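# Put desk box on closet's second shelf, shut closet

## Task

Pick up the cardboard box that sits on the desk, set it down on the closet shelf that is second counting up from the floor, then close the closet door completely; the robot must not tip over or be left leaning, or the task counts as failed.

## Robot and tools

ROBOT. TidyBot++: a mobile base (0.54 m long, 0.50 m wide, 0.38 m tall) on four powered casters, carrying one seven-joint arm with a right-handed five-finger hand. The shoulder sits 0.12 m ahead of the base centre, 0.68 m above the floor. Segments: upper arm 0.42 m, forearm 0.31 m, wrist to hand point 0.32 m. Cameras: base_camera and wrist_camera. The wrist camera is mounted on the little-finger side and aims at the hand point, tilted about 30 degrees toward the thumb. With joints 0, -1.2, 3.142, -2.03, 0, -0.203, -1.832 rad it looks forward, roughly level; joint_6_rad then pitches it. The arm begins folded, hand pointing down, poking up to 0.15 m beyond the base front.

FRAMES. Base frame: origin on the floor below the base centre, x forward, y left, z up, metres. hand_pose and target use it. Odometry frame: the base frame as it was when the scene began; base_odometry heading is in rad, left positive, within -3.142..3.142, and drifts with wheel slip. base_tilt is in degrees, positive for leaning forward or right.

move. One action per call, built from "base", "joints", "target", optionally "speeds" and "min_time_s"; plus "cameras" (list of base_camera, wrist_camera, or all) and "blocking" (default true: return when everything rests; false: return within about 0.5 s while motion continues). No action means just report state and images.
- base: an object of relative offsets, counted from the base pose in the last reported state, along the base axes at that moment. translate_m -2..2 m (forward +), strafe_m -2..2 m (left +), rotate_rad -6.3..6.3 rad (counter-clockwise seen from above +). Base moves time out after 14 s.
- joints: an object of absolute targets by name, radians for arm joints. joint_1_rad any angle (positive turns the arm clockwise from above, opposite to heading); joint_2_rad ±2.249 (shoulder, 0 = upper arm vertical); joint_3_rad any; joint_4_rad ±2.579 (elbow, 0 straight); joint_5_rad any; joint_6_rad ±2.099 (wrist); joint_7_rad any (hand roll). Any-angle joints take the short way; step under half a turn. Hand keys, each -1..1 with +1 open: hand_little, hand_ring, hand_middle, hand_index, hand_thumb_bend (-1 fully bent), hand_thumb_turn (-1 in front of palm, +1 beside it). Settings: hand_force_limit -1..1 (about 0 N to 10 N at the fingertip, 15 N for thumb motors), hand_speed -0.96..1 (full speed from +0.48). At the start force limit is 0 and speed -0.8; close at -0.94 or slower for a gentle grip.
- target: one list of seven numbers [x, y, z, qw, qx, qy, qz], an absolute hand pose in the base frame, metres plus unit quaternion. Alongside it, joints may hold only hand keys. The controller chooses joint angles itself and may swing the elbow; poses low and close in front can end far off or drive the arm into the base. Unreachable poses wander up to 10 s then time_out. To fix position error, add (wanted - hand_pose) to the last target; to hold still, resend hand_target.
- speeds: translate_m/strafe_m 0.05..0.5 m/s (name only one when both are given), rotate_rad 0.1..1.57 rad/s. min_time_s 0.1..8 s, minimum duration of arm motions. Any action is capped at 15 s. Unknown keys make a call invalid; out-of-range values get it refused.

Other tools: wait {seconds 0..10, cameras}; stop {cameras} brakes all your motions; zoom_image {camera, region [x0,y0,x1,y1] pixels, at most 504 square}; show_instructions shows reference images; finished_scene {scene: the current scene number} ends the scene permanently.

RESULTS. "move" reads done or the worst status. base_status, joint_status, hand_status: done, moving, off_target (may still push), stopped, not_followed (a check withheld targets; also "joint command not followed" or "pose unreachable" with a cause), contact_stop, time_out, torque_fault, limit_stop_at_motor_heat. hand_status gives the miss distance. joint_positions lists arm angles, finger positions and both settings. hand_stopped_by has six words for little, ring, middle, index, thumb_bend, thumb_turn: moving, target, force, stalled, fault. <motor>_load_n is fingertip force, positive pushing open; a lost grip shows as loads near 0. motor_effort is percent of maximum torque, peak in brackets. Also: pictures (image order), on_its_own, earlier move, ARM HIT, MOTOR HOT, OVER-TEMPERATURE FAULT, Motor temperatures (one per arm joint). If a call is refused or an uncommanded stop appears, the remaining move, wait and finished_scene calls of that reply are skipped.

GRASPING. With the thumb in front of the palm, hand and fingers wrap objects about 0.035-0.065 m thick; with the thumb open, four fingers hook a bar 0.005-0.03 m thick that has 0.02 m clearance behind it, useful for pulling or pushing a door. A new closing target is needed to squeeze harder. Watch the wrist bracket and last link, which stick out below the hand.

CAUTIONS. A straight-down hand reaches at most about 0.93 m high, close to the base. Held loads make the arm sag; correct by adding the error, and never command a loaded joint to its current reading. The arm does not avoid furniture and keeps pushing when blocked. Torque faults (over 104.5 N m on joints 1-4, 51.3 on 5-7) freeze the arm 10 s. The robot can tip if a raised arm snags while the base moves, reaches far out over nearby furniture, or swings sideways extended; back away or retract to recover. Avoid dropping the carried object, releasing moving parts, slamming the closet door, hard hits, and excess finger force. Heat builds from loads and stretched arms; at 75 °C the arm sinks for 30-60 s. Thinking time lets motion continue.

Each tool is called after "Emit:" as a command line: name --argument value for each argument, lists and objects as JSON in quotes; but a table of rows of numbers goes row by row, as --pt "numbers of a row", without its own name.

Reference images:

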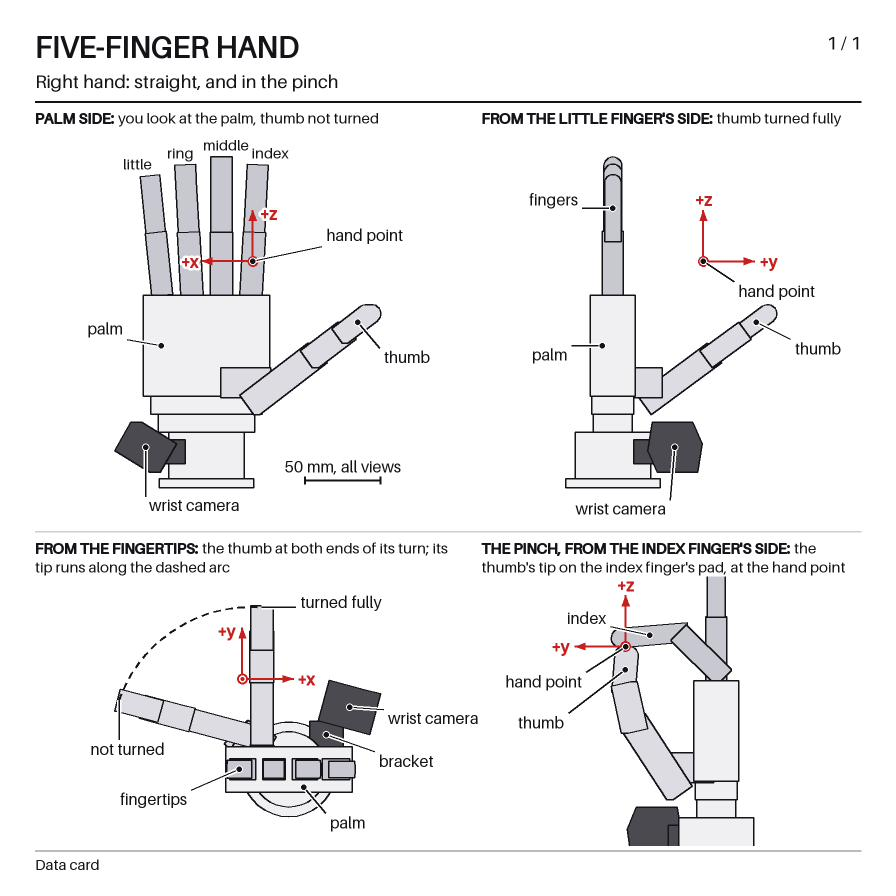

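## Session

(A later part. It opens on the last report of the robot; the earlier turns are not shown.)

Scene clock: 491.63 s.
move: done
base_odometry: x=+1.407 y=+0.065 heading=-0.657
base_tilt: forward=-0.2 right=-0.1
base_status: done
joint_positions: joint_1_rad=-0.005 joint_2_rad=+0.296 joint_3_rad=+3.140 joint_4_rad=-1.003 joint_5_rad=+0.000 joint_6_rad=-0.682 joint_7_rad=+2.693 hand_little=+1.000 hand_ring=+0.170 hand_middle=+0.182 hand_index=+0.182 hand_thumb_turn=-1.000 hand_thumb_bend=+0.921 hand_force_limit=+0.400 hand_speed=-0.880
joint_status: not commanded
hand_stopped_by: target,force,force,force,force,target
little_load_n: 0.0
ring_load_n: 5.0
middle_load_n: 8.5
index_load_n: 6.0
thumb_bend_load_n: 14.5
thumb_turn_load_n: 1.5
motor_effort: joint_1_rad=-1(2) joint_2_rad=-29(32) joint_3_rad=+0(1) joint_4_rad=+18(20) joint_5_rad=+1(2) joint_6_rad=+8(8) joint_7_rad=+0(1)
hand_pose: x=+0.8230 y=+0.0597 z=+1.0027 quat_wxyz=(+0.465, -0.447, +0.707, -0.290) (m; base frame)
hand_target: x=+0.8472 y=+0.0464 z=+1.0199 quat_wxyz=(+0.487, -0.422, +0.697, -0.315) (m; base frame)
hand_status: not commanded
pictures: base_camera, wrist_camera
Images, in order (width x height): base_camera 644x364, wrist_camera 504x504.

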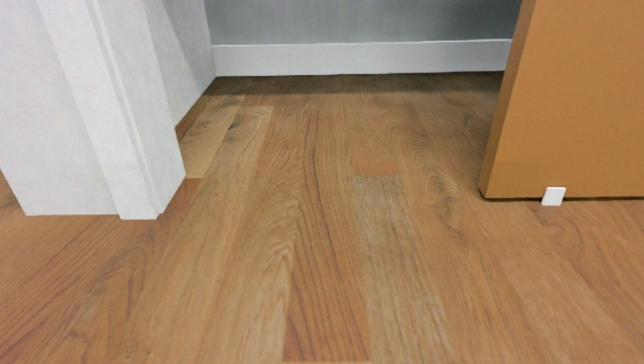

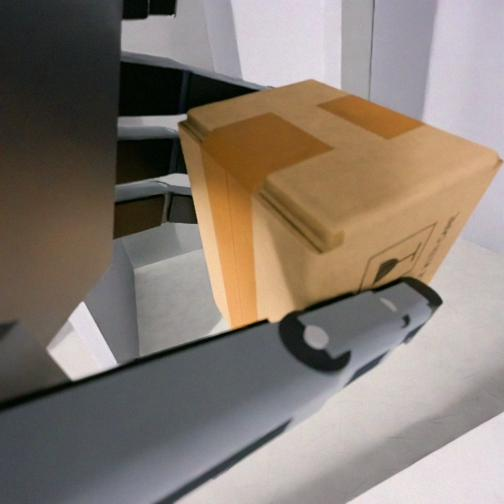

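Emit:
move --base '{"translate_m": 0.2}' --speeds '{"translate_m": 0.1}' --cameras '["all"]'

Emit:
zoom_image --camera "wrist_camera" --region '[120, 0, 504, 350]'

Scene clock: 497.93 s.
move: done
base_odometry: x=+1.566 y=-0.057 heading=-0.656
base_tilt: forward=-0.1 right=-0.2
base_status: done
joint_positions: joint_1_rad=-0.005 joint_2_rad=+0.300 joint_3_rad=+3.140 joint_4_rad=-1.003 joint_5_rad=+0.000 joint_6_rad=-0.682 joint_7_rad=+2.693 hand_little=+1.000 hand_ring=+0.170 hand_middle=+0.182 hand_index=+0.182 hand_thumb_turn=-1.000 hand_thumb_bend=+0.921 hand_force_limit=+0.400 hand_speed=-0.880
joint_status: not commanded
hand_stopped_by: target,force,force,force,force,target
little_load_n: 0.0
ring_load_n: 5.5
middle_load_n: 8.5
index_load_n: 6.0
thumb_bend_load_n: 15.0
thumb_turn_load_n: 1.5
motor_effort: joint_1_rad=-1(3) joint_2_rad=-29(32) joint_3_rad=+0(1) joint_4_rad=+18(19) joint_5_rad=+0(2) joint_6_rad=+7(8) joint_7_rad=+1(1)
hand_pose: x=+0.8243 y=+0.0597 z=+1.0004 quat_wxyz=(+0.464, -0.448, +0.707, -0.289) (m; base frame)
hand_target: x=+0.8472 y=+0.0464 z=+1.0199 quat_wxyz=(+0.487, -0.422, +0.697, -0.315) (m; base frame)
hand_status: not commanded
pictures: base_camera, wrist_camera
Images, in order (width x height): base_camera 644x364, wrist_camera 504x504.

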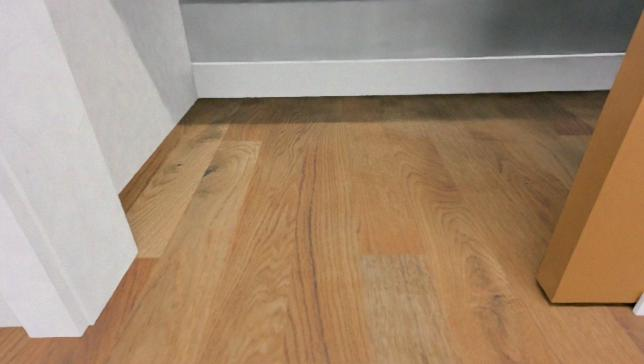

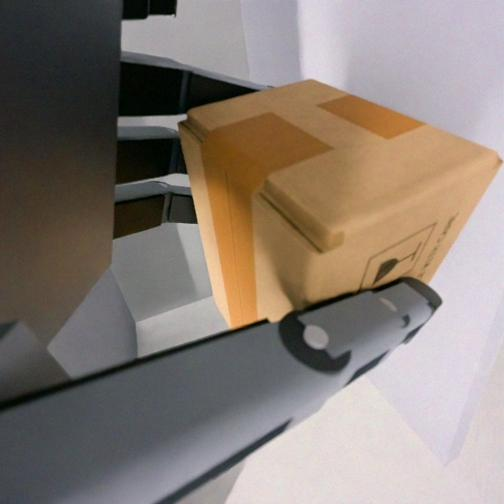

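Scaled by 1.312 from the camera's 504x504 image, which has a finer 720x720 frame.

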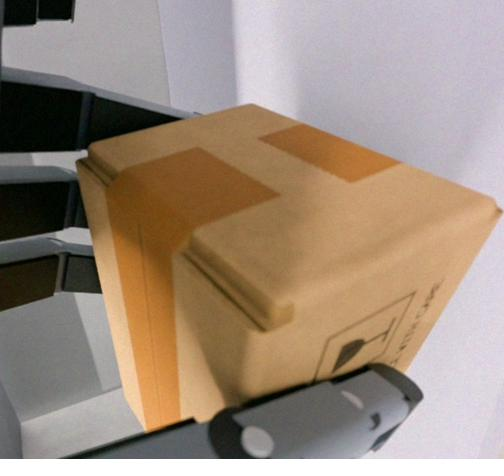

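Emit:
move --base '{"translate_m": 0.045}' --speeds '{"translate_m": 0.08}'

Emit:
move --joints '{"joint_4_rad": -1.1, "joint_6_rad": -0.52, "joint_2_rad": 0.315}' --min_time_s 2 --cameras '["wrist_camera"]'

Scene clock: 502.90 s.
move: done
base_odometry: x=+1.602 y=-0.085 heading=-0.656
base_tilt: forward=-0.2 right=-0.1
base_status: done
joint_positions: joint_1_rad=-0.005 joint_2_rad=+0.302 joint_3_rad=+3.140 joint_4_rad=-1.002 joint_5_rad=+0.000 joint_6_rad=-0.682 joint_7_rad=+2.693 hand_little=+1.000 hand_ring=+0.170 hand_middle=+0.182 hand_index=+0.182 hand_thumb_turn=-1.000 hand_thumb_bend=+0.921 hand_force_limit=+0.400 hand_speed=-0.880
joint_status: not commanded
hand_stopped_by: target,force,force,force,force,target
little_load_n: 0.0
ring_load_n: 5.5
middle_load_n: 8.5
index_load_n: 6.0
thumb_bend_load_n: 14.5
thumb_turn_load_n: 1.5
motor_effort: joint_1_rad=-1(2) joint_2_rad=-29(33) joint_3_rad=+0(1) joint_4_rad=+18(20) joint_5_rad=+0(1) joint_6_rad=+7(9) joint_7_rad=+1(1)
hand_pose: x=+0.8251 y=+0.0597 z=+0.9991 quat_wxyz=(+0.463, -0.448, +0.708, -0.289) (m; base frame)
hand_target: x=+0.8472 y=+0.0464 z=+1.0199 quat_wxyz=(+0.487, -0.422, +0.697, -0.315) (m; base frame)
hand_status: not commanded
pictures: none

Scene clock: 505.20 s.
move: done
base_odometry: x=+1.602 y=-0.085 heading=-0.656
base_tilt: forward=-0.2 right=-0.1
base_status: not commanded
joint_positions: joint_1_rad=-0.005 joint_2_rad=+0.302 joint_3_rad=+3.140 joint_4_rad=-1.082 joint_5_rad=+0.000 joint_6_rad=-0.618 joint_7_rad=+2.693 hand_little=+1.000 hand_ring=+0.170 hand_middle=+0.182 hand_index=+0.182 hand_thumb_turn=-1.000 hand_thumb_bend=+0.921 hand_force_limit=+0.400 hand_speed=-0.880
joint_status: all done
hand_stopped_by: target,force,force,force,force,target
little_load_n: 0.0
ring_load_n: 5.5
middle_load_n: 9.0
index_load_n: 6.0
thumb_bend_load_n: 15.0
thumb_turn_load_n: 1.5
motor_effort: joint_1_rad=+0(2) joint_2_rad=-29(31) joint_3_rad=+0(0) joint_4_rad=+18(20) joint_5_rad=+1(2) joint_6_rad=+7(9) joint_7_rad=+1(1)
hand_pose: x=+0.8281 y=+0.0597 z=+0.9703 quat_wxyz=(+0.458, -0.450, +0.711, -0.285) (m; base frame)
hand_target: x=+0.8478 y=+0.0474 z=+0.9779 quat_wxyz=(+0.477, -0.428, +0.703, -0.308) (m; base frame)
hand_status: not commanded
pictures: wrist_camera
Images, in order (width x height): wrist_camera 504x504.

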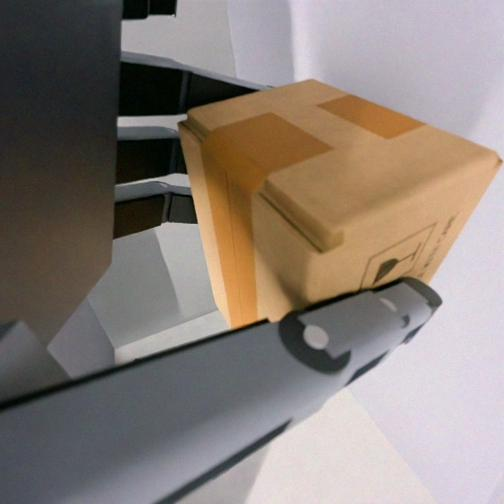

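Emit:
move --joints '{"joint_4_rad": -1.14, "joint_6_rad": -0.485, "joint_2_rad": 0.315}' --min_time_s 1.5

Emit:
move --joints '{"joint_4_rad": -1.18, "joint_6_rad": -0.45, "joint_2_rad": 0.315}' --min_time_s 1.5 --cameras '["wrist_camera"]'

Scene clock: 508.13 s.
move: done
base_odometry: x=+1.602 y=-0.085 heading=-0.656
base_tilt: forward=-0.2 right=-0.1
base_status: not commanded
joint_positions: joint_1_rad=-0.005 joint_2_rad=+0.302 joint_3_rad=+3.140 joint_4_rad=-1.121 joint_5_rad=+0.000 joint_6_rad=-0.583 joint_7_rad=+2.693 hand_little=+1.000 hand_ring=+0.170 hand_middle=+0.182 hand_index=+0.182 hand_thumb_turn=-1.000 hand_thumb_bend=+0.921 hand_force_limit=+0.400 hand_speed=-0.880
joint_status: all done
hand_stopped_by: target,force,force,force,force,target
little_load_n: 0.0
ring_load_n: 5.0
middle_load_n: 8.5
index_load_n: 6.0
thumb_bend_load_n: 15.0
thumb_turn_load_n: 1.5
motor_effort: joint_1_rad=+0(2) joint_2_rad=-29(30) joint_3_rad=+0(0) joint_4_rad=+19(20) joint_5_rad=+0(2) joint_6_rad=+7(8) joint_7_rad=+1(1)
hand_pose: x=+0.8295 y=+0.0597 z=+0.9571 quat_wxyz=(+0.456, -0.451, +0.712, -0.284) (m; base frame)
hand_target: x=+0.8486 y=+0.0478 z=+0.9640 quat_wxyz=(+0.475, -0.430, +0.704, -0.307) (m; base frame)
hand_status: not commanded
pictures: none

Scene clock: 509.93 s.
move: done
base_odometry: x=+1.602 y=-0.085 heading=-0.656
base_tilt: forward=-0.2 right=-0.1
base_status: not commanded
joint_positions: joint_1_rad=-0.005 joint_2_rad=+0.302 joint_3_rad=+3.140 joint_4_rad=-1.161 joint_5_rad=+0.000 joint_6_rad=-0.548 joint_7_rad=+2.693 hand_little=+1.000 hand_ring=+0.170 hand_middle=+0.182 hand_index=+0.182 hand_thumb_turn=-1.000 hand_thumb_bend=+0.921 hand_force_limit=+0.400 hand_speed=-0.880
joint_status: all done
hand_stopped_by: target,force,force,force,force,target
little_load_n: 0.0
ring_load_n: 5.5
middle_load_n: 8.5
index_load_n: 6.0
thumb_bend_load_n: 14.5
thumb_turn_load_n: 1.5
motor_effort: joint_1_rad=-1(1) joint_2_rad=-29(30) joint_3_rad=+0(0) joint_4_rad=+19(20) joint_5_rad=+1(2) joint_6_rad=+7(8) joint_7_rad=+1(1)
hand_pose: x=+0.8302 y=+0.0597 z=+0.9433 quat_wxyz=(+0.455, -0.452, +0.713, -0.283) (m; base frame)
hand_target: x=+0.8490 y=+0.0483 z=+0.9501 quat_wxyz=(+0.473, -0.431, +0.705, -0.305) (m; base frame)
hand_status: not commanded
pictures: wrist_camera
Images, in order (width x height): wrist_camera 504x504.

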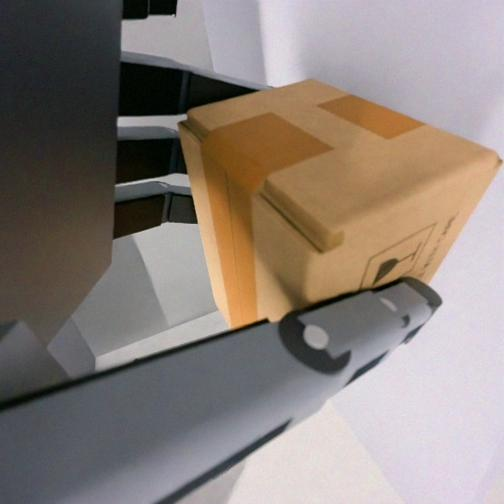

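Emit:
move --joints '{"joint_4_rad": -1.205, "joint_6_rad": -0.43, "joint_2_rad": 0.315}' --min_time_s 1.5

Emit:
move --joints '{"joint_4_rad": -1.23, "joint_6_rad": -0.41, "joint_2_rad": 0.315}' --min_time_s 1.5 --cameras '["wrist_camera"]'

Scene clock: 513.70 s.
move: done
base_odometry: x=+1.602 y=-0.085 heading=-0.656
base_tilt: forward=-0.2 right=-0.2
base_status: not commanded
joint_positions: joint_1_rad=-0.005 joint_2_rad=+0.302 joint_3_rad=+3.140 joint_4_rad=-1.186 joint_5_rad=+0.000 joint_6_rad=-0.528 joint_7_rad=+2.693 hand_little=+1.000 hand_ring=+0.170 hand_middle=+0.182 hand_index=+0.182 hand_thumb_turn=-1.000 hand_thumb_bend=+0.921 hand_force_limit=+0.400 hand_speed=-0.880
joint_status: all done
hand_stopped_by: target,force,force,force,force,target
little_load_n: 0.0
ring_load_n: 5.5
middle_load_n: 8.5
index_load_n: 6.0
thumb_bend_load_n: 14.5
thumb_turn_load_n: 1.5
motor_effort: joint_1_rad=-1(2) joint_2_rad=-29(31) joint_3_rad=+0(0) joint_4_rad=+18(20) joint_5_rad=+1(2) joint_6_rad=+7(8) joint_7_rad=+1(1)
hand_pose: x=+0.8301 y=+0.0597 z=+0.9343 quat_wxyz=(+0.453, -0.452, +0.715, -0.282) (m; base frame)
hand_target: x=+0.8486 y=+0.0486 z=+0.9408 quat_wxyz=(+0.472, -0.432, +0.706, -0.304) (m; base frame)
hand_status: not commanded
pictures: none

Scene clock: 515.50 s.
move: done
base_odometry: x=+1.602 y=-0.085 heading=-0.656
base_tilt: forward=-0.1 right=-0.1
base_status: not commanded
joint_positions: joint_1_rad=-0.005 joint_2_rad=+0.302 joint_3_rad=+3.140 joint_4_rad=-1.211 joint_5_rad=+0.000 joint_6_rad=-0.508 joint_7_rad=+2.693 hand_little=+1.000 hand_ring=+0.170 hand_middle=+0.182 hand_index=+0.182 hand_thumb_turn=-1.000 hand_thumb_bend=+0.921 hand_force_limit=+0.400 hand_speed=-0.880
joint_status: all done
hand_stopped_by: target,force,force,force,force,target
little_load_n: 0.0
ring_load_n: 5.5
middle_load_n: 9.0
index_load_n: 6.0
thumb_bend_load_n: 14.5
thumb_turn_load_n: 1.5
motor_effort: joint_1_rad=-1(2) joint_2_rad=-29(31) joint_3_rad=+0(0) joint_4_rad=+18(20) joint_5_rad=+0(1) joint_6_rad=+7(8) joint_7_rad=+0(1)
hand_pose: x=+0.8298 y=+0.0597 z=+0.9251 quat_wxyz=(+0.451, -0.453, +0.716, -0.281) (m; base frame)
hand_target: x=+0.8481 y=+0.0488 z=+0.9315 quat_wxyz=(+0.470, -0.433, +0.707, -0.303) (m; base frame)
hand_status: not commanded
pictures: wrist_camera
Images, in order (width x height): wrist_camera 504x504.

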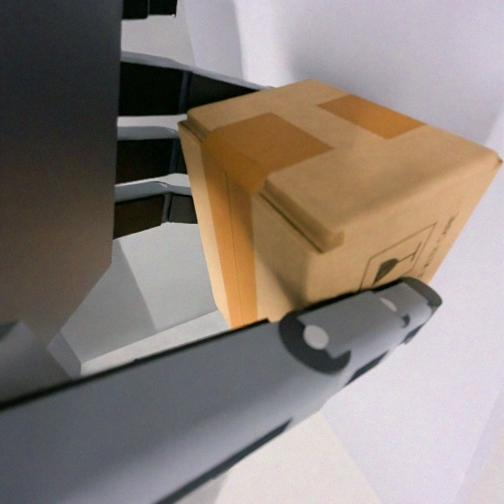

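Emit:
move --joints '{"joint_4_rad": -1.26, "joint_6_rad": -0.385, "joint_2_rad": 0.315}' --min_time_s 1.5

Emit:
move --joints '{"joint_4_rad": -1.29, "joint_6_rad": -0.36, "joint_2_rad": 0.315}' --min_time_s 1.5 --cameras '["wrist_camera"]'

Scene clock: 518.53 s.
move: done
base_odometry: x=+1.602 y=-0.085 heading=-0.656
base_tilt: forward=-0.2 right=-0.1
base_status: not commanded
joint_positions: joint_1_rad=-0.005 joint_2_rad=+0.302 joint_3_rad=+3.140 joint_4_rad=-1.241 joint_5_rad=+0.000 joint_6_rad=-0.483 joint_7_rad=+2.693 hand_little=+1.000 hand_ring=+0.170 hand_middle=+0.182 hand_index=+0.182 hand_thumb_turn=-1.000 hand_thumb_bend=+0.921 hand_force_limit=+0.400 hand_speed=-0.880
joint_status: all done
hand_stopped_by: target,force,force,force,force,target
little_load_n: 0.0
ring_load_n: 5.5
middle_load_n: 8.5
index_load_n: 6.0
thumb_bend_load_n: 14.5
thumb_turn_load_n: 1.5
motor_effort: joint_1_rad=+0(2) joint_2_rad=-29(31) joint_3_rad=+0(0) joint_4_rad=+19(20) joint_5_rad=+0(1) joint_6_rad=+6(9) joint_7_rad=+1(1)
hand_pose: x=+0.8293 y=+0.0597 z=+0.9143 quat_wxyz=(+0.449, -0.454, +0.717, -0.280) (m; base frame)
hand_target: x=+0.8473 y=+0.0492 z=+0.9206 quat_wxyz=(+0.469, -0.435, +0.708, -0.301) (m; base frame)
hand_status: not commanded
pictures: none

Scene clock: 520.33 s.
move: done
base_odometry: x=+1.602 y=-0.085 heading=-0.656
base_tilt: forward=-0.2 right=-0.1
base_status: not commanded
joint_positions: joint_1_rad=-0.005 joint_2_rad=+0.302 joint_3_rad=+3.140 joint_4_rad=-1.271 joint_5_rad=+0.000 joint_6_rad=-0.457 joint_7_rad=+2.693 hand_little=+1.000 hand_ring=+0.170 hand_middle=+0.182 hand_index=+0.182 hand_thumb_turn=-1.000 hand_thumb_bend=+0.921 hand_force_limit=+0.400 hand_speed=-0.880
joint_status: all done
hand_stopped_by: target,force,force,force,force,target
little_load_n: 0.0
ring_load_n: 5.5
middle_load_n: 8.5
index_load_n: 5.5
thumb_bend_load_n: 15.0
thumb_turn_load_n: 1.5
motor_effort: joint_1_rad=+0(2) joint_2_rad=-29(31) joint_3_rad=+0(1) joint_4_rad=+19(20) joint_5_rad=+1(2) joint_6_rad=+7(8) joint_7_rad=+1(1)
hand_pose: x=+0.8286 y=+0.0597 z=+0.9035 quat_wxyz=(+0.448, -0.454, +0.718, -0.279) (m; base frame)
hand_target: x=+0.8463 y=+0.0496 z=+0.9098 quat_wxyz=(+0.467, -0.436, +0.708, -0.300) (m; base frame)
hand_status: not commanded
pictures: wrist_camera
Images, in order (width x height): wrist_camera 504x504.

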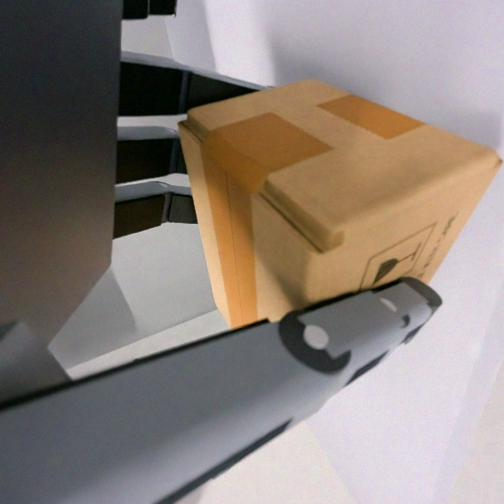

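Emit:
move --joints '{"joint_4_rad": -1.31, "joint_6_rad": -0.34, "joint_2_rad": 0.315}' --min_time_s 1.5

Emit:
move --joints '{"joint_4_rad": -1.33, "joint_6_rad": -0.325, "joint_2_rad": 0.315}' --min_time_s 1.5 --cameras '["wrist_camera"]'

Scene clock: 524.47 s.
move: done
base_odometry: x=+1.602 y=-0.085 heading=-0.656
base_tilt: forward=-0.2 right=+0.0
base_status: not commanded
joint_positions: joint_1_rad=-0.005 joint_2_rad=+0.302 joint_3_rad=+3.140 joint_4_rad=-1.291 joint_5_rad=+0.000 joint_6_rad=-0.438 joint_7_rad=+2.693 hand_little=+1.000 hand_ring=+0.170 hand_middle=+0.182 hand_index=+0.182 hand_thumb_turn=-1.000 hand_thumb_bend=+0.921 hand_force_limit=+0.400 hand_speed=-0.880
joint_status: all done
hand_stopped_by: target,force,force,force,force,target
little_load_n: 0.0
ring_load_n: 5.5
middle_load_n: 9.0
index_load_n: 6.0
thumb_bend_load_n: 15.0
thumb_turn_load_n: 1.5
motor_effort: joint_1_rad=-1(1) joint_2_rad=-29(30) joint_3_rad=+0(0) joint_4_rad=+19(20) joint_5_rad=+1(2) joint_6_rad=+7(8) joint_7_rad=+1(1)
hand_pose: x=+0.8285 y=+0.0597 z=+0.8974 quat_wxyz=(+0.448, -0.454, +0.718, -0.279) (m; base frame)
hand_target: x=+0.8460 y=+0.0498 z=+0.9035 quat_wxyz=(+0.467, -0.436, +0.708, -0.300) (m; base frame)
hand_status: not commanded
pictures: none

Scene clock: 526.27 s.
move: done
base_odometry: x=+1.602 y=-0.085 heading=-0.656
base_tilt: forward=-0.1 right=-0.1
base_status: not commanded
joint_positions: joint_1_rad=-0.005 joint_2_rad=+0.302 joint_3_rad=+3.140 joint_4_rad=-1.306 joint_5_rad=+0.000 joint_6_rad=-0.418 joint_7_rad=+2.691 hand_little=+1.000 hand_ring=+0.170 hand_middle=+0.182 hand_index=+0.182 hand_thumb_turn=-1.000 hand_thumb_bend=+0.921 hand_force_limit=+0.400 hand_speed=-0.880
joint_status: all done
hand_stopped_by: target,force,force,force,force,target
little_load_n: 0.0
ring_load_n: 5.5
middle_load_n: 8.5
index_load_n: 6.0
thumb_bend_load_n: 14.5
thumb_turn_load_n: 1.5
motor_effort: joint_1_rad=-1(2) joint_2_rad=-28(31) joint_3_rad=+0(0) joint_4_rad=+18(20) joint_5_rad=+1(2) joint_6_rad=+6(8) joint_7_rad=+1(1)
hand_pose: x=+0.8293 y=+0.0598 z=+0.8940 quat_wxyz=(+0.450, -0.453, +0.717, -0.280) (m; base frame)
hand_target: x=+0.8447 y=+0.0501 z=+0.8958 quat_wxyz=(+0.466, -0.437, +0.709, -0.299) (m; base frame)
hand_status: not commanded
pictures: wrist_camera
Images, in order (width x height): wrist_camera 504x504.

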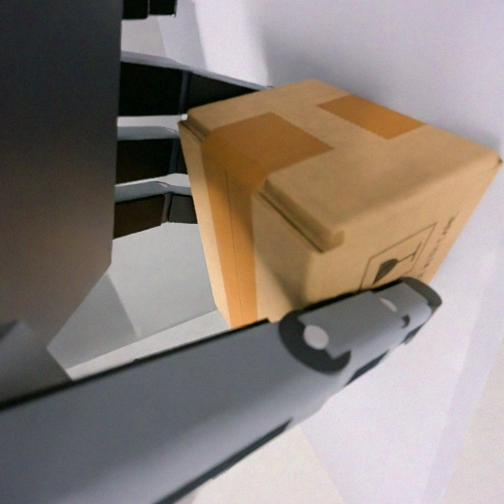

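Emit:
move --joints '{"joint_4_rad": -1.345, "joint_6_rad": -0.32, "joint_2_rad": 0.315}' --min_time_s 1.5 --cameras '["wrist_camera"]'

Scene clock: 531.37 s.
move: done
base_odometry: x=+1.602 y=-0.085 heading=-0.656
base_tilt: forward=-0.2 right=-0.1
base_status: not commanded
joint_positions: joint_1_rad=-0.005 joint_2_rad=+0.302 joint_3_rad=+3.140 joint_4_rad=-1.313 joint_5_rad=+0.000 joint_6_rad=-0.405 joint_7_rad=+2.688 hand_little=+1.000 hand_ring=+0.170 hand_middle=+0.182 hand_index=+0.182 hand_thumb_turn=-1.000 hand_thumb_bend=+0.921 hand_force_limit=+0.400 hand_speed=-0.880
joint_status: all done
hand_stopped_by: target,force,force,force,force,target
little_load_n: 0.0
ring_load_n: 5.0
middle_load_n: 8.5
index_load_n: 6.0
thumb_bend_load_n: 14.5
thumb_turn_load_n: 1.5
motor_effort: joint_1_rad=-1(2) joint_2_rad=-26(28) joint_3_rad=+0(0) joint_4_rad=+16(19) joint_5_rad=+1(2) joint_6_rad=+5(8) joint_7_rad=+1(1)
hand_pose: x=+0.8304 y=+0.0599 z=+0.8937 quat_wxyz=(+0.452, -0.451, +0.717, -0.280) (m; base frame)
hand_target: x=+0.8427 y=+0.0501 z=+0.8883 quat_wxyz=(+0.462, -0.439, +0.712, -0.296) (m; base frame)
hand_status: not commanded
pictures: wrist_camera
Images, in order (width x height): wrist_camera 504x504.

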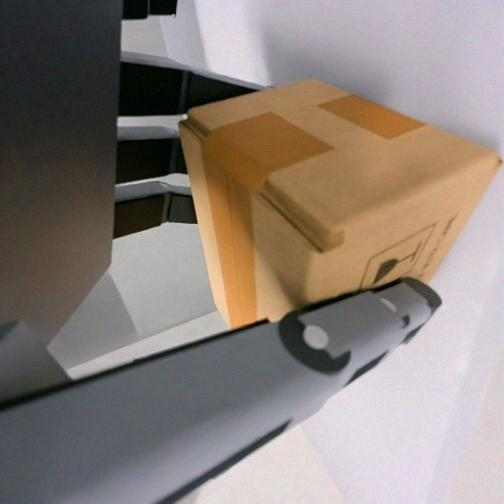

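Emit:
move --joints '{"hand_index": 0.6, "hand_middle": 0.6, "hand_ring": 0.6}' --cameras '["wrist_camera"]'

Scene clock: 534.90 s.
move: done
base_odometry: x=+1.602 y=-0.085 heading=-0.656
base_tilt: forward=-0.2 right=-0.1
base_status: not commanded
joint_positions: joint_1_rad=-0.005 joint_2_rad=+0.302 joint_3_rad=+3.140 joint_4_rad=-1.320 joint_5_rad=+0.000 joint_6_rad=-0.405 joint_7_rad=+2.688 hand_little=+1.000 hand_ring=+0.600 hand_middle=+0.600 hand_index=+0.600 hand_thumb_turn=-1.000 hand_thumb_bend=+0.917 hand_force_limit=+0.400 hand_speed=-0.880
joint_status: all done
hand_stopped_by: target,target,target,target,force,target
little_load_n: 0.0
ring_load_n: 0.0
middle_load_n: 0.0
index_load_n: 0.0
thumb_bend_load_n: 0.0
thumb_turn_load_n: 0.0
motor_effort: joint_1_rad=+0(1) joint_2_rad=-28(28) joint_3_rad=+0(0) joint_4_rad=+18(18) joint_5_rad=+0(2) joint_6_rad=+6(7) joint_7_rad=+1(1)
hand_pose: x=+0.8289 y=+0.0599 z=+0.8892 quat_wxyz=(+0.450, -0.452, +0.718, -0.279) (m; base frame)
hand_target: x=+0.8427 y=+0.0501 z=+0.8883 quat_wxyz=(+0.462, -0.439, +0.712, -0.296) (m; base frame)
hand_status: not commanded
pictures: wrist_camera
Images, in order (width x height): wrist_camera 504x504.

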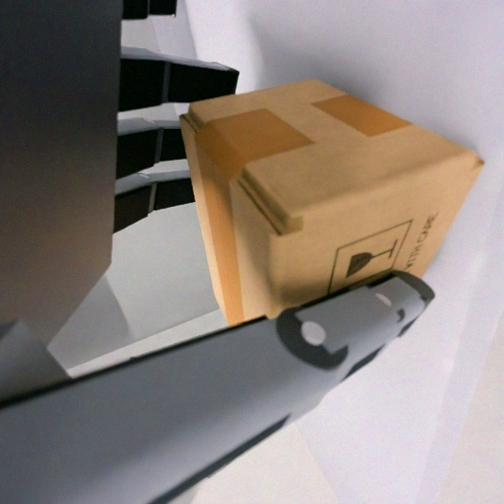

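Emit:
move --joints '{"hand_index": 1, "hand_middle": 1, "hand_ring": 1, "hand_thumb_bend": 1, "hand_speed": -0.7}'

Emit:
move --base '{"translate_m": -0.008}' --speeds '{"translate_m": 0.05}' --cameras '["wrist_camera"]'

Emit:
move --joints '{"joint_2_rad": 0.315, "joint_4_rad": -1.08, "joint_6_rad": -0.66}' --min_time_s 3 --cameras '["wrist_camera"]'

Scene clock: 538.20 s.
move: done
base_odometry: x=+1.602 y=-0.085 heading=-0.656
base_tilt: forward=-0.1 right=-0.1
base_status: not commanded
joint_positions: joint_1_rad=-0.005 joint_2_rad=+0.302 joint_3_rad=+3.140 joint_4_rad=-1.320 joint_5_rad=+0.000 joint_6_rad=-0.405 joint_7_rad=+2.688 hand_little=+1.000 hand_ring=+1.000 hand_middle=+1.000 hand_index=+1.000 hand_thumb_turn=-1.000 hand_thumb_bend=+1.000 hand_force_limit=+0.400 hand_speed=-0.700
joint_status: all done
hand_stopped_by: target,target,target,target,target,target
little_load_n: 0.0
ring_load_n: -0.5
middle_load_n: 0.0
index_load_n: 0.0
thumb_bend_load_n: 0.0
thumb_turn_load_n: -0.5
motor_effort: joint_1_rad=-1(2) joint_2_rad=-28(28) joint_3_rad=+0(0) joint_4_rad=+17(18) joint_5_rad=+1(2) joint_6_rad=+6(7) joint_7_rad=+1(1)
hand_pose: x=+0.8289 y=+0.0599 z=+0.8892 quat_wxyz=(+0.450, -0.452, +0.718, -0.279) (m; base frame)
hand_target: x=+0.8427 y=+0.0501 z=+0.8883 quat_wxyz=(+0.462, -0.439, +0.712, -0.296) (m; base frame)
hand_status: not commanded
pictures: none

Scene clock: 538.83 s.
move: done
base_odometry: x=+1.595 y=-0.080 heading=-0.656
base_tilt: forward=-0.2 right=-0.1
base_status: done
joint_positions: joint_1_rad=-0.005 joint_2_rad=+0.302 joint_3_rad=+3.140 joint_4_rad=-1.321 joint_5_rad=+0.000 joint_6_rad=-0.404 joint_7_rad=+2.688 hand_little=+1.000 hand_ring=+1.000 hand_middle=+1.000 hand_index=+1.000 hand_thumb_turn=-1.000 hand_thumb_bend=+1.000 hand_force_limit=+0.400 hand_speed=-0.700
joint_status: not commanded
hand_stopped_by: target,target,target,target,target,target
little_load_n: 0.0
ring_load_n: 0.0
middle_load_n: 0.0
index_load_n: 0.0
thumb_bend_load_n: 0.0
thumb_turn_load_n: 0.0
motor_effort: joint_1_rad=+0(2) joint_2_rad=-28(33) joint_3_rad=+0(1) joint_4_rad=+17(18) joint_5_rad=+1(2) joint_6_rad=+5(7) joint_7_rad=+1(1)
hand_pose: x=+0.8288 y=+0.0599 z=+0.8890 quat_wxyz=(+0.450, -0.452, +0.718, -0.279) (m; base frame)
hand_target: x=+0.8427 y=+0.0501 z=+0.8883 quat_wxyz=(+0.462, -0.439, +0.712, -0.296) (m; base frame)
hand_status: not commanded
pictures: wrist_camera
Images, in order (width x height): wrist_camera 504x504.

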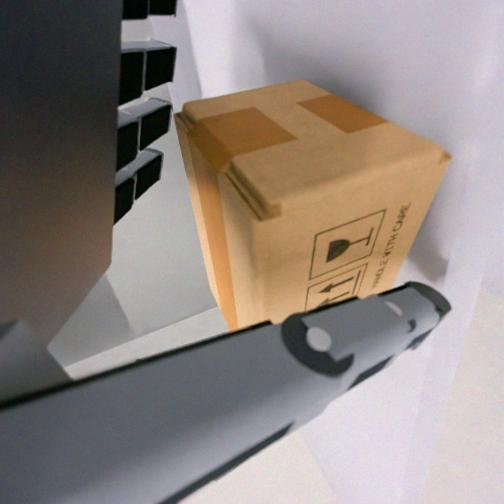

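Scene clock: 542.13 s.
move: done
base_odometry: x=+1.595 y=-0.080 heading=-0.656
base_tilt: forward=-0.2 right=+0.0
base_status: not commanded
joint_positions: joint_1_rad=-0.005 joint_2_rad=+0.302 joint_3_rad=+3.140 joint_4_rad=-1.092 joint_5_rad=+0.000 joint_6_rad=-0.567 joint_7_rad=+2.688 hand_little=+1.000 hand_ring=+1.000 hand_middle=+1.000 hand_index=+1.000 hand_thumb_turn=-1.000 hand_thumb_bend=+1.000 hand_force_limit=+0.400 hand_speed=-0.700
joint_status: all done
hand_stopped_by: target,target,target,target,target,target
little_load_n: 0.0
ring_load_n: 0.0
middle_load_n: 0.0
index_load_n: 0.0
thumb_bend_load_n: 0.0
thumb_turn_load_n: 0.0
motor_effort: joint_1_rad=-1(3) joint_2_rad=-28(29) joint_3_rad=+0(0) joint_4_rad=+18(19) joint_5_rad=+1(2) joint_6_rad=+6(7) joint_7_rad=+1(1)
hand_pose: x=+0.8355 y=+0.0599 z=+0.9790 quat_wxyz=(+0.473, -0.442, +0.703, -0.293) (m; base frame)
hand_target: x=+0.8267 y=+0.0456 z=+0.9509 quat_wxyz=(+0.433, -0.443, +0.732, -0.283) (m; base frame)
hand_status: not commanded
pictures: wrist_camera
Images, in order (width x height): wrist_camera 504x504.

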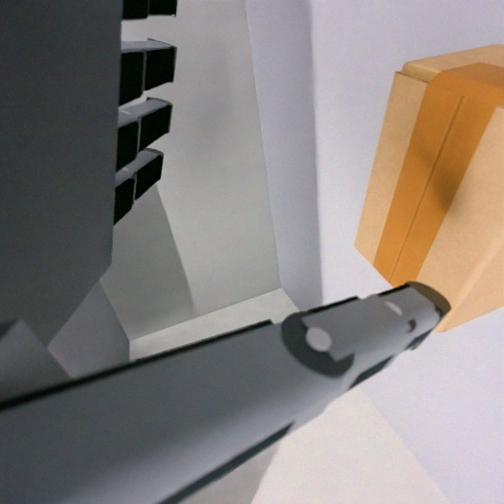

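Emit:
move --base '{"translate_m": -0.6}' --speeds '{"translate_m": 0.3}' --joints '{"hand_thumb_turn": 1, "hand_little": 1, "hand_speed": 0.2}'

Emit:
move --joints '{"joint_1_rad": 0, "joint_2_rad": -1.2, "joint_3_rad": 3.142, "joint_4_rad": -2.03, "joint_5_rad": 0, "joint_6_rad": -0.203, "joint_7_rad": -1.832}' --min_time_s 3 --cameras '["all"]'

Scene clock: 546.33 s.
move: done
base_odometry: x=+1.119 y=+0.287 heading=-0.656
base_tilt: forward=-0.2 right=-0.1
base_status: done
joint_positions: joint_1_rad=-0.004 joint_2_rad=+0.303 joint_3_rad=+3.140 joint_4_rad=-1.090 joint_5_rad=+0.000 joint_6_rad=-0.571 joint_7_rad=+2.688 hand_little=+1.000 hand_ring=+1.000 hand_middle=+1.000 hand_index=+1.000 hand_thumb_turn=+1.000 hand_thumb_bend=+1.000 hand_force_limit=+0.400 hand_speed=+0.200
joint_status: all done
hand_stopped_by: target,target,target,target,target,target
little_load_n: 0.0
ring_load_n: 0.0
middle_load_n: 0.0
index_load_n: 0.0
thumb_bend_load_n: 0.0
thumb_turn_load_n: 0.0
motor_effort: joint_1_rad=-1(5) joint_2_rad=-28(32) joint_3_rad=+0(3) joint_4_rad=+18(18) joint_5_rad=+2(2) joint_6_rad=+5(7) joint_7_rad=+1(1)
hand_pose: x=+0.8356 y=+0.0588 z=+0.9779 quat_wxyz=(+0.472, -0.442, +0.704, -0.293) (m; base frame)
hand_target: x=+0.8267 y=+0.0456 z=+0.9509 quat_wxyz=(+0.433, -0.443, +0.732, -0.283) (m; base frame)
hand_status: not commanded
pictures: none

Scene clock: 550.00 s.
move: done
base_odometry: x=+1.119 y=+0.287 heading=-0.656
base_tilt: forward=-0.2 right=-0.1
base_status: not commanded
joint_positions: joint_1_rad=-0.004 joint_2_rad=-1.168 joint_3_rad=+3.140 joint_4_rad=-2.006 joint_5_rad=+0.000 joint_6_rad=-0.292 joint_7_rad=+4.397 hand_little=+1.000 hand_ring=+1.000 hand_middle=+1.000 hand_index=+1.000 hand_thumb_turn=+1.000 hand_thumb_bend=+1.000 hand_force_limit=+0.400 hand_speed=+0.200
joint_status: all done
hand_stopped_by: target,target,target,target,target,target
little_load_n: 0.0
ring_load_n: 0.0
middle_load_n: 0.0
index_load_n: 0.0
thumb_bend_load_n: 0.0
thumb_turn_load_n: -0.5
motor_effort: joint_1_rad=-1(2) joint_2_rad=+15(30) joint_3_rad=+1(2) joint_4_rad=+13(19) joint_5_rad=+1(2) joint_6_rad=+6(8) joint_7_rad=+1(2)
hand_pose: x=+0.2774 y=-0.0451 z=+1.1511 quat_wxyz=(+0.134, -0.529, +0.082, -0.834) (m; base frame)
hand_target: x=+0.2586 y=-0.0490 z=+1.1725 quat_wxyz=(+0.113, -0.490, +0.064, -0.862) (m; base frame)
hand_status: not commanded
pictures: base_camera, wrist_camera
Images, in order (width x height): base_camera 644x364, wrist_camera 504x504.

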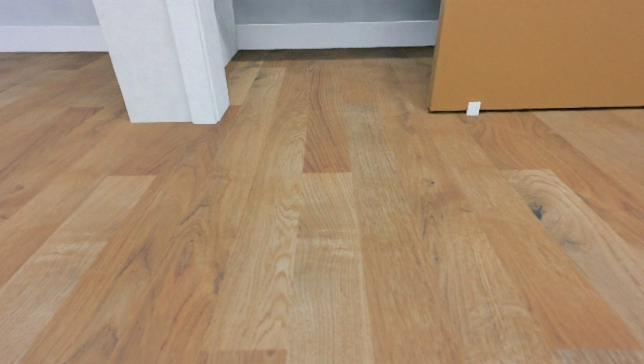

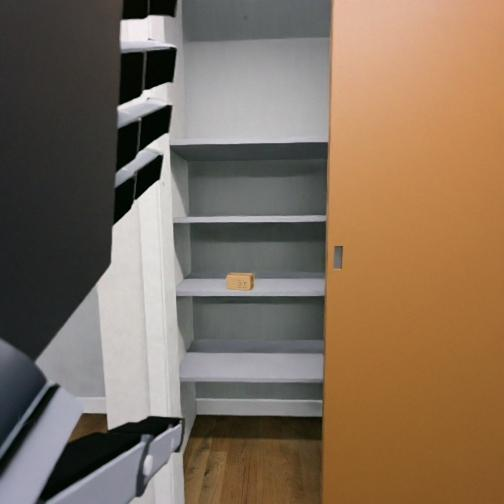

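Emit:
move --base '{"translate_m": 0.36, "strafe_m": -0.263}' --speeds '{"translate_m": 0.25}' --joints '{"joint_1_rad": 0, "joint_2_rad": -0.52, "joint_3_rad": 3.142, "joint_4_rad": -2.03, "joint_5_rad": -0.04, "joint_6_rad": 0.03, "joint_7_rad": -1.57, "hand_force_limit": 0}' --min_time_s 2.5 --cameras '["all"]'

Scene clock: 558.67 s.
move: done
base_odometry: x=+1.244 y=-0.142 heading=-0.656
base_tilt: forward=-0.2 right=-0.1
base_status: done
joint_positions: joint_1_rad=-0.004 joint_2_rad=-0.534 joint_3_rad=+3.140 joint_4_rad=-2.007 joint_5_rad=+0.000 joint_6_rad=-0.061 joint_7_rad=+4.659 hand_little=+1.000 hand_ring=+1.000 hand_middle=+1.000 hand_index=+1.000 hand_thumb_turn=+1.000 hand_thumb_bend=+1.000 hand_force_limit=+0.000 hand_speed=+0.200
joint_status: all done
hand_stopped_by: target,target,target,target,target,target
little_load_n: -0.5
ring_load_n: 0.0
middle_load_n: 0.0
index_load_n: 0.0
thumb_bend_load_n: 0.0
thumb_turn_load_n: 0.0
motor_effort: joint_1_rad=-1(2) joint_2_rad=-2(18) joint_3_rad=+0(2) joint_4_rad=+18(19) joint_5_rad=+1(2) joint_6_rad=+7(8) joint_7_rad=+1(3)
hand_pose: x=+0.5412 y=-0.0549 z=+1.0525 quat_wxyz=(+0.021, -0.694, +0.017, -0.720) (m; base frame)
hand_target: x=+0.5474 y=-0.0582 z=+1.0622 quat_wxyz=(+0.014, -0.674, +0.014, -0.738) (m; base frame)
hand_status: not commanded
pictures: base_camera, wrist_camera
Images, in order (width x height): base_camera 644x364, wrist_camera 504x504.

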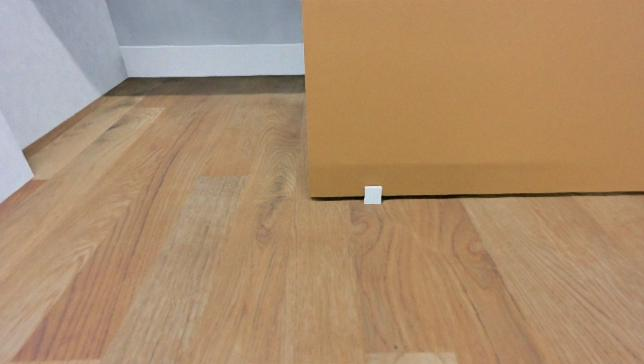

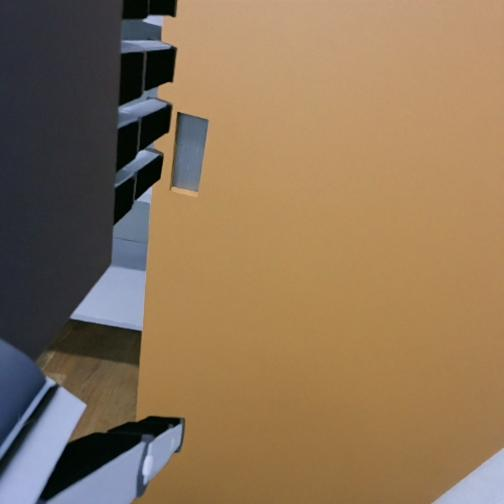

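Emit:
move --base '{"translate_m": 0.085, "strafe_m": 0.003}' --speeds '{"translate_m": 0.1}' --joints '{"hand_ring": -1, "hand_little": -1, "hand_speed": 0}' --cameras '["wrist_camera"]'

Emit:
zoom_image --camera "wrist_camera" --region '[100, 110, 240, 250]'

Scene clock: 561.83 s.
move: done
base_odometry: x=+1.314 y=-0.192 heading=-0.656
base_tilt: forward=-0.2 right=-0.1
base_status: done
joint_positions: joint_1_rad=-0.004 joint_2_rad=-0.528 joint_3_rad=+3.140 joint_4_rad=-2.007 joint_5_rad=+0.000 joint_6_rad=-0.058 joint_7_rad=+4.661 hand_little=-1.000 hand_ring=-1.000 hand_middle=+1.000 hand_index=+1.000 hand_thumb_turn=+1.000 hand_thumb_bend=+1.000 hand_force_limit=+0.000 hand_speed=+0.000
joint_status: all done
hand_stopped_by: target,target,target,target,target,target
little_load_n: 0.0
ring_load_n: 0.0
middle_load_n: 0.0
index_load_n: 0.0
thumb_bend_load_n: 0.0
thumb_turn_load_n: 0.0
motor_effort: joint_1_rad=+0(2) joint_2_rad=-2(5) joint_3_rad=+0(1) joint_4_rad=+18(19) joint_5_rad=+0(2) joint_6_rad=+7(8) joint_7_rad=+1(1)
hand_pose: x=+0.5434 y=-0.0549 z=+1.0508 quat_wxyz=(+0.020, -0.695, +0.016, -0.718) (m; base frame)
hand_target: x=+0.5474 y=-0.0582 z=+1.0622 quat_wxyz=(+0.014, -0.674, +0.014, -0.738) (m; base frame)
hand_status: not commanded
pictures: wrist_camera
Images, in order (width x height): wrist_camera 504x504.

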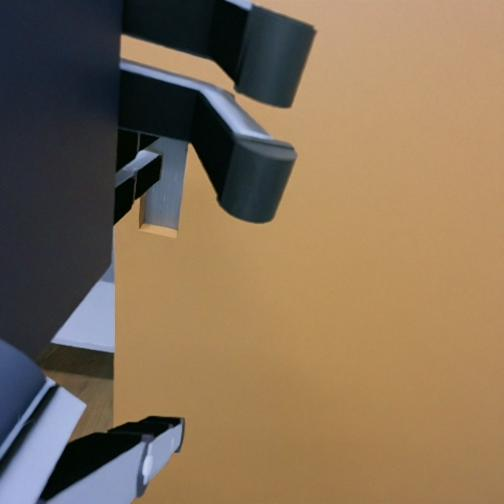

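Scaled by 3.600 from the camera's 504x504 image, which has a finer 720x720 frame.

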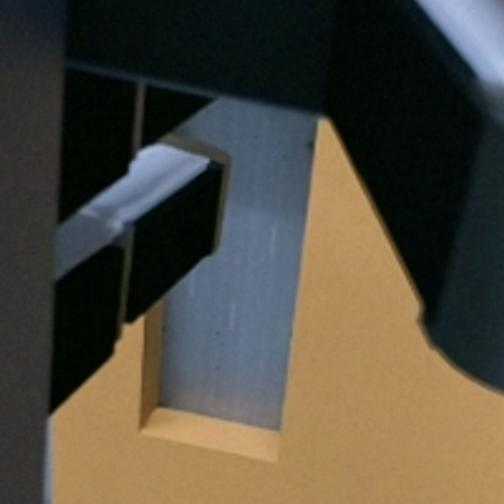

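Emit:
move --base '{"translate_m": 0.027}' --speeds '{"translate_m": 0.05}' --cameras '["wrist_camera"]'

Emit:
zoom_image --camera "wrist_camera" --region '[100, 110, 240, 250]'

Scene clock: 565.37 s.
move: done
base_odometry: x=+1.335 y=-0.208 heading=-0.656
base_tilt: forward=-0.2 right=-0.1
base_status: done
joint_positions: joint_1_rad=-0.004 joint_2_rad=-0.541 joint_3_rad=+3.140 joint_4_rad=-2.018 joint_5_rad=+0.000 joint_6_rad=-0.053 joint_7_rad=+4.661 hand_little=-1.000 hand_ring=-1.000 hand_middle=+1.000 hand_index=+1.000 hand_thumb_turn=+1.000 hand_thumb_bend=+1.000 hand_force_limit=+0.000 hand_speed=+0.000
joint_status: not commanded
hand_stopped_by: target,target,target,target,target,target
little_load_n: 0.0
ring_load_n: 0.0
middle_load_n: 0.0
index_load_n: 0.0
thumb_bend_load_n: 0.0
thumb_turn_load_n: 0.0
motor_effort: joint_1_rad=-1(2) joint_2_rad=+2(5) joint_3_rad=+1(1) joint_4_rad=+18(21) joint_5_rad=+1(2) joint_6_rad=+8(11) joint_7_rad=+1(1)
hand_pose: x=+0.5388 y=-0.0549 z=+1.0514 quat_wxyz=(+0.020, -0.692, +0.016, -0.721) (m; base frame)
hand_target: x=+0.5474 y=-0.0582 z=+1.0622 quat_wxyz=(+0.014, -0.674, +0.014, -0.738) (m; base frame)
hand_status: not commanded
pictures: wrist_camera
Images, in order (width x height): wrist_camera 504x504.

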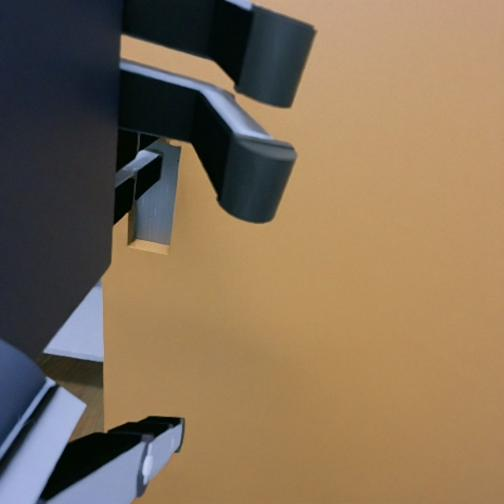

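Scaled by 3.600 from the camera's 504x504 image, which has a finer 720x720 frame.

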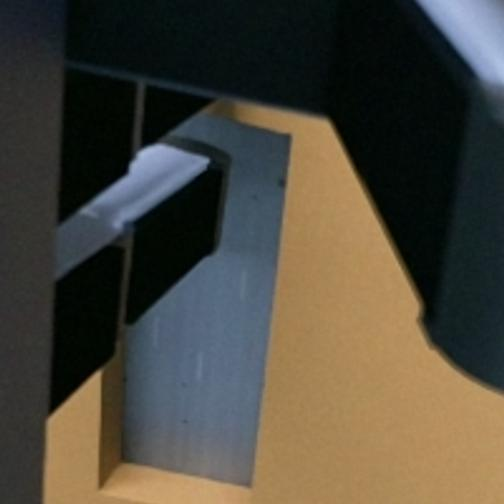

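Emit:
move --base '{"strafe_m": 0.08}' --speeds '{"strafe_m": 0.05}' --cameras '["wrist_camera"]'

Scene clock: 568.47 s.
move: done
base_odometry: x=+1.384 y=-0.145 heading=-0.657
base_tilt: forward=-0.2 right=-0.1
base_status: done
joint_positions: joint_1_rad=+0.011 joint_2_rad=-0.541 joint_3_rad=+3.158 joint_4_rad=-2.018 joint_5_rad=+0.000 joint_6_rad=-0.052 joint_7_rad=+4.663 hand_little=-1.000 hand_ring=-1.000 hand_middle=+0.999 hand_index=+1.000 hand_thumb_turn=+1.000 hand_thumb_bend=+1.000 hand_force_limit=+0.000 hand_speed=+0.000
joint_status: not commanded
hand_stopped_by: target,target,target,target,target,target
little_load_n: 0.0
ring_load_n: 0.0
middle_load_n: -3.5
index_load_n: 0.0
thumb_bend_load_n: 0.0
thumb_turn_load_n: 0.0
motor_effort: joint_1_rad=-3(6) joint_2_rad=+6(6) joint_3_rad=-2(6) joint_4_rad=+20(21) joint_5_rad=+2(2) joint_6_rad=+10(11) joint_7_rad=+1(1)
hand_pose: x=+0.5369 y=-0.0710 z=+1.0513 quat_wxyz=(+0.012, -0.691, +0.029, -0.722) (m; base frame)
hand_target: x=+0.5474 y=-0.0582 z=+1.0622 quat_wxyz=(+0.014, -0.674, +0.014, -0.738) (m; base frame)
hand_status: not commanded
pictures: wrist_camera
Images, in order (width x height): wrist_camera 504x504.

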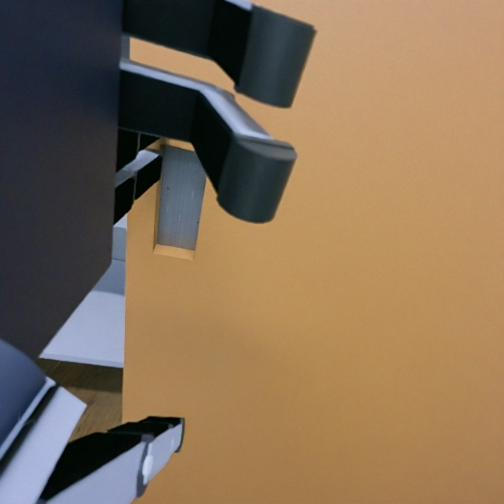

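Emit:
move --base '{"strafe_m": 0.2}' --speeds '{"strafe_m": 0.08}' --cameras '["all"]'

Scene clock: 573.90 s.
move: done
base_odometry: x=+1.507 y=+0.014 heading=-0.656
base_tilt: forward=-0.1 right=-0.2
base_status: done
joint_positions: joint_1_rad=+0.004 joint_2_rad=-0.525 joint_3_rad=+3.145 joint_4_rad=-2.018 joint_5_rad=+0.000 joint_6_rad=-0.050 joint_7_rad=+4.663 hand_little=-1.000 hand_ring=-1.000 hand_middle=+1.000 hand_index=+1.000 hand_thumb_turn=+1.000 hand_thumb_bend=+1.000 hand_force_limit=+0.000 hand_speed=+0.000
joint_status: not commanded
hand_stopped_by: target,target,target,target,target,target
little_load_n: 0.0
ring_load_n: 0.0
middle_load_n: 0.0
index_load_n: 0.0
thumb_bend_load_n: 0.0
thumb_turn_load_n: 0.0
motor_effort: joint_1_rad=-1(7) joint_2_rad=-2(7) joint_3_rad=+0(7) joint_4_rad=+17(21) joint_5_rad=+1(2) joint_6_rad=+7(11) joint_7_rad=+1(2)
hand_pose: x=+0.5442 y=-0.0606 z=+1.0453 quat_wxyz=(+0.016, -0.697, +0.020, -0.717) (m; base frame)
hand_target: x=+0.5474 y=-0.0582 z=+1.0622 quat_wxyz=(+0.014, -0.674, +0.014, -0.738) (m; base frame)
hand_status: not commanded
pictures: base_camera, wrist_camera
Images, in order (width x height): base_camera 644x364, wrist_camera 504x504.

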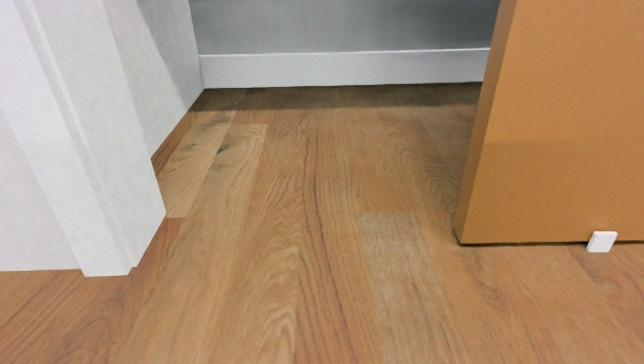

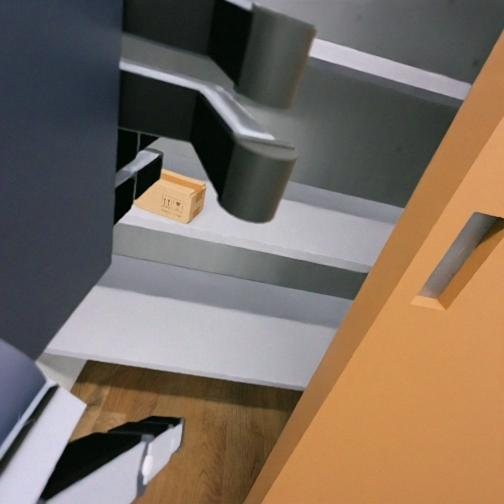

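Emit:
move --base '{"translate_m": -0.04}' --speeds '{"translate_m": 0.1}'

Emit:
move --base '{"strafe_m": -0.162}' --speeds '{"strafe_m": 0.1}' --cameras '["wrist_camera"]'

Emit:
zoom_image --camera "wrist_camera" --region '[100, 110, 240, 250]'

Scene clock: 585.40 s.
move: done
base_odometry: x=+1.475 y=+0.039 heading=-0.657
base_tilt: forward=-0.2 right=-0.1
base_status: done
joint_positions: joint_1_rad=+0.004 joint_2_rad=-0.523 joint_3_rad=+3.145 joint_4_rad=-2.018 joint_5_rad=+0.000 joint_6_rad=-0.050 joint_7_rad=+4.663 hand_little=-1.000 hand_ring=-1.000 hand_middle=+1.000 hand_index=+1.000 hand_thumb_turn=+1.000 hand_thumb_bend=+1.000 hand_force_limit=+0.000 hand_speed=+0.000
joint_status: not commanded
hand_stopped_by: target,target,target,target,target,target
little_load_n: 0.0
ring_load_n: 0.0
middle_load_n: 0.0
index_load_n: 0.0
thumb_bend_load_n: 0.0
thumb_turn_load_n: 0.0
motor_effort: joint_1_rad=+0(2) joint_2_rad=-2(6) joint_3_rad=+0(1) joint_4_rad=+17(18) joint_5_rad=+1(2) joint_6_rad=+6(8) joint_7_rad=+1(1)
hand_pose: x=+0.5446 y=-0.0606 z=+1.0448 quat_wxyz=(+0.016, -0.697, +0.020, -0.716) (m; base frame)
hand_target: x=+0.5474 y=-0.0582 z=+1.0622 quat_wxyz=(+0.014, -0.674, +0.014, -0.738) (m; base frame)
hand_status: not commanded
pictures: none

Scene clock: 587.53 s.
move: done
base_odometry: x=+1.376 y=-0.090 heading=-0.657
base_tilt: forward=-0.2 right=+0.0
base_status: done
joint_positions: joint_1_rad=+0.004 joint_2_rad=-0.523 joint_3_rad=+3.144 joint_4_rad=-2.018 joint_5_rad=+0.000 joint_6_rad=-0.050 joint_7_rad=+4.663 hand_little=-1.000 hand_ring=-1.000 hand_middle=+1.000 hand_index=+1.000 hand_thumb_turn=+1.000 hand_thumb_bend=+1.000 hand_force_limit=+0.000 hand_speed=+0.000
joint_status: not commanded
hand_stopped_by: target,target,target,target,target,target
little_load_n: 0.0
ring_load_n: 0.0
middle_load_n: 0.0
index_load_n: 0.0
thumb_bend_load_n: 0.0
thumb_turn_load_n: 0.5
motor_effort: joint_1_rad=-2(2) joint_2_rad=-3(4) joint_3_rad=+0(2) joint_4_rad=+18(19) joint_5_rad=+2(2) joint_6_rad=+6(8) joint_7_rad=+1(1)
hand_pose: x=+0.5447 y=-0.0601 z=+1.0448 quat_wxyz=(+0.016, -0.697, +0.020, -0.716) (m; base frame)
hand_target: x=+0.5474 y=-0.0582 z=+1.0622 quat_wxyz=(+0.014, -0.674, +0.014, -0.738) (m; base frame)
hand_status: not commanded
pictures: wrist_camera
Images, in order (width x height): wrist_camera 504x504.

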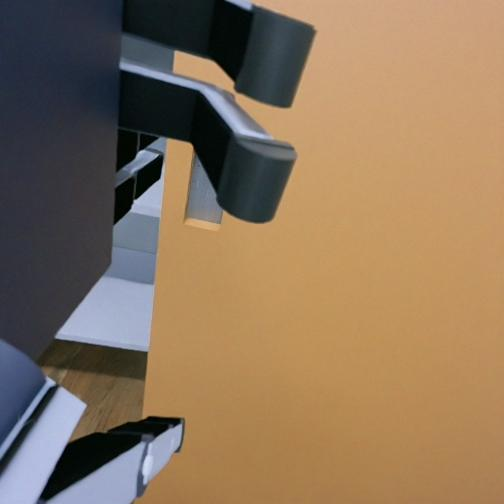

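Scaled by 3.600 from the camera's 504x504 image, which has a finer 720x720 frame.

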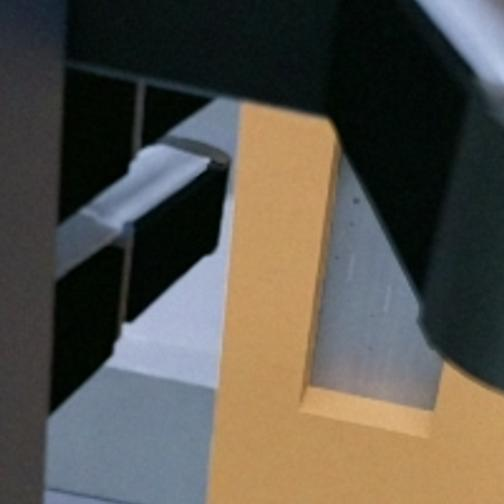

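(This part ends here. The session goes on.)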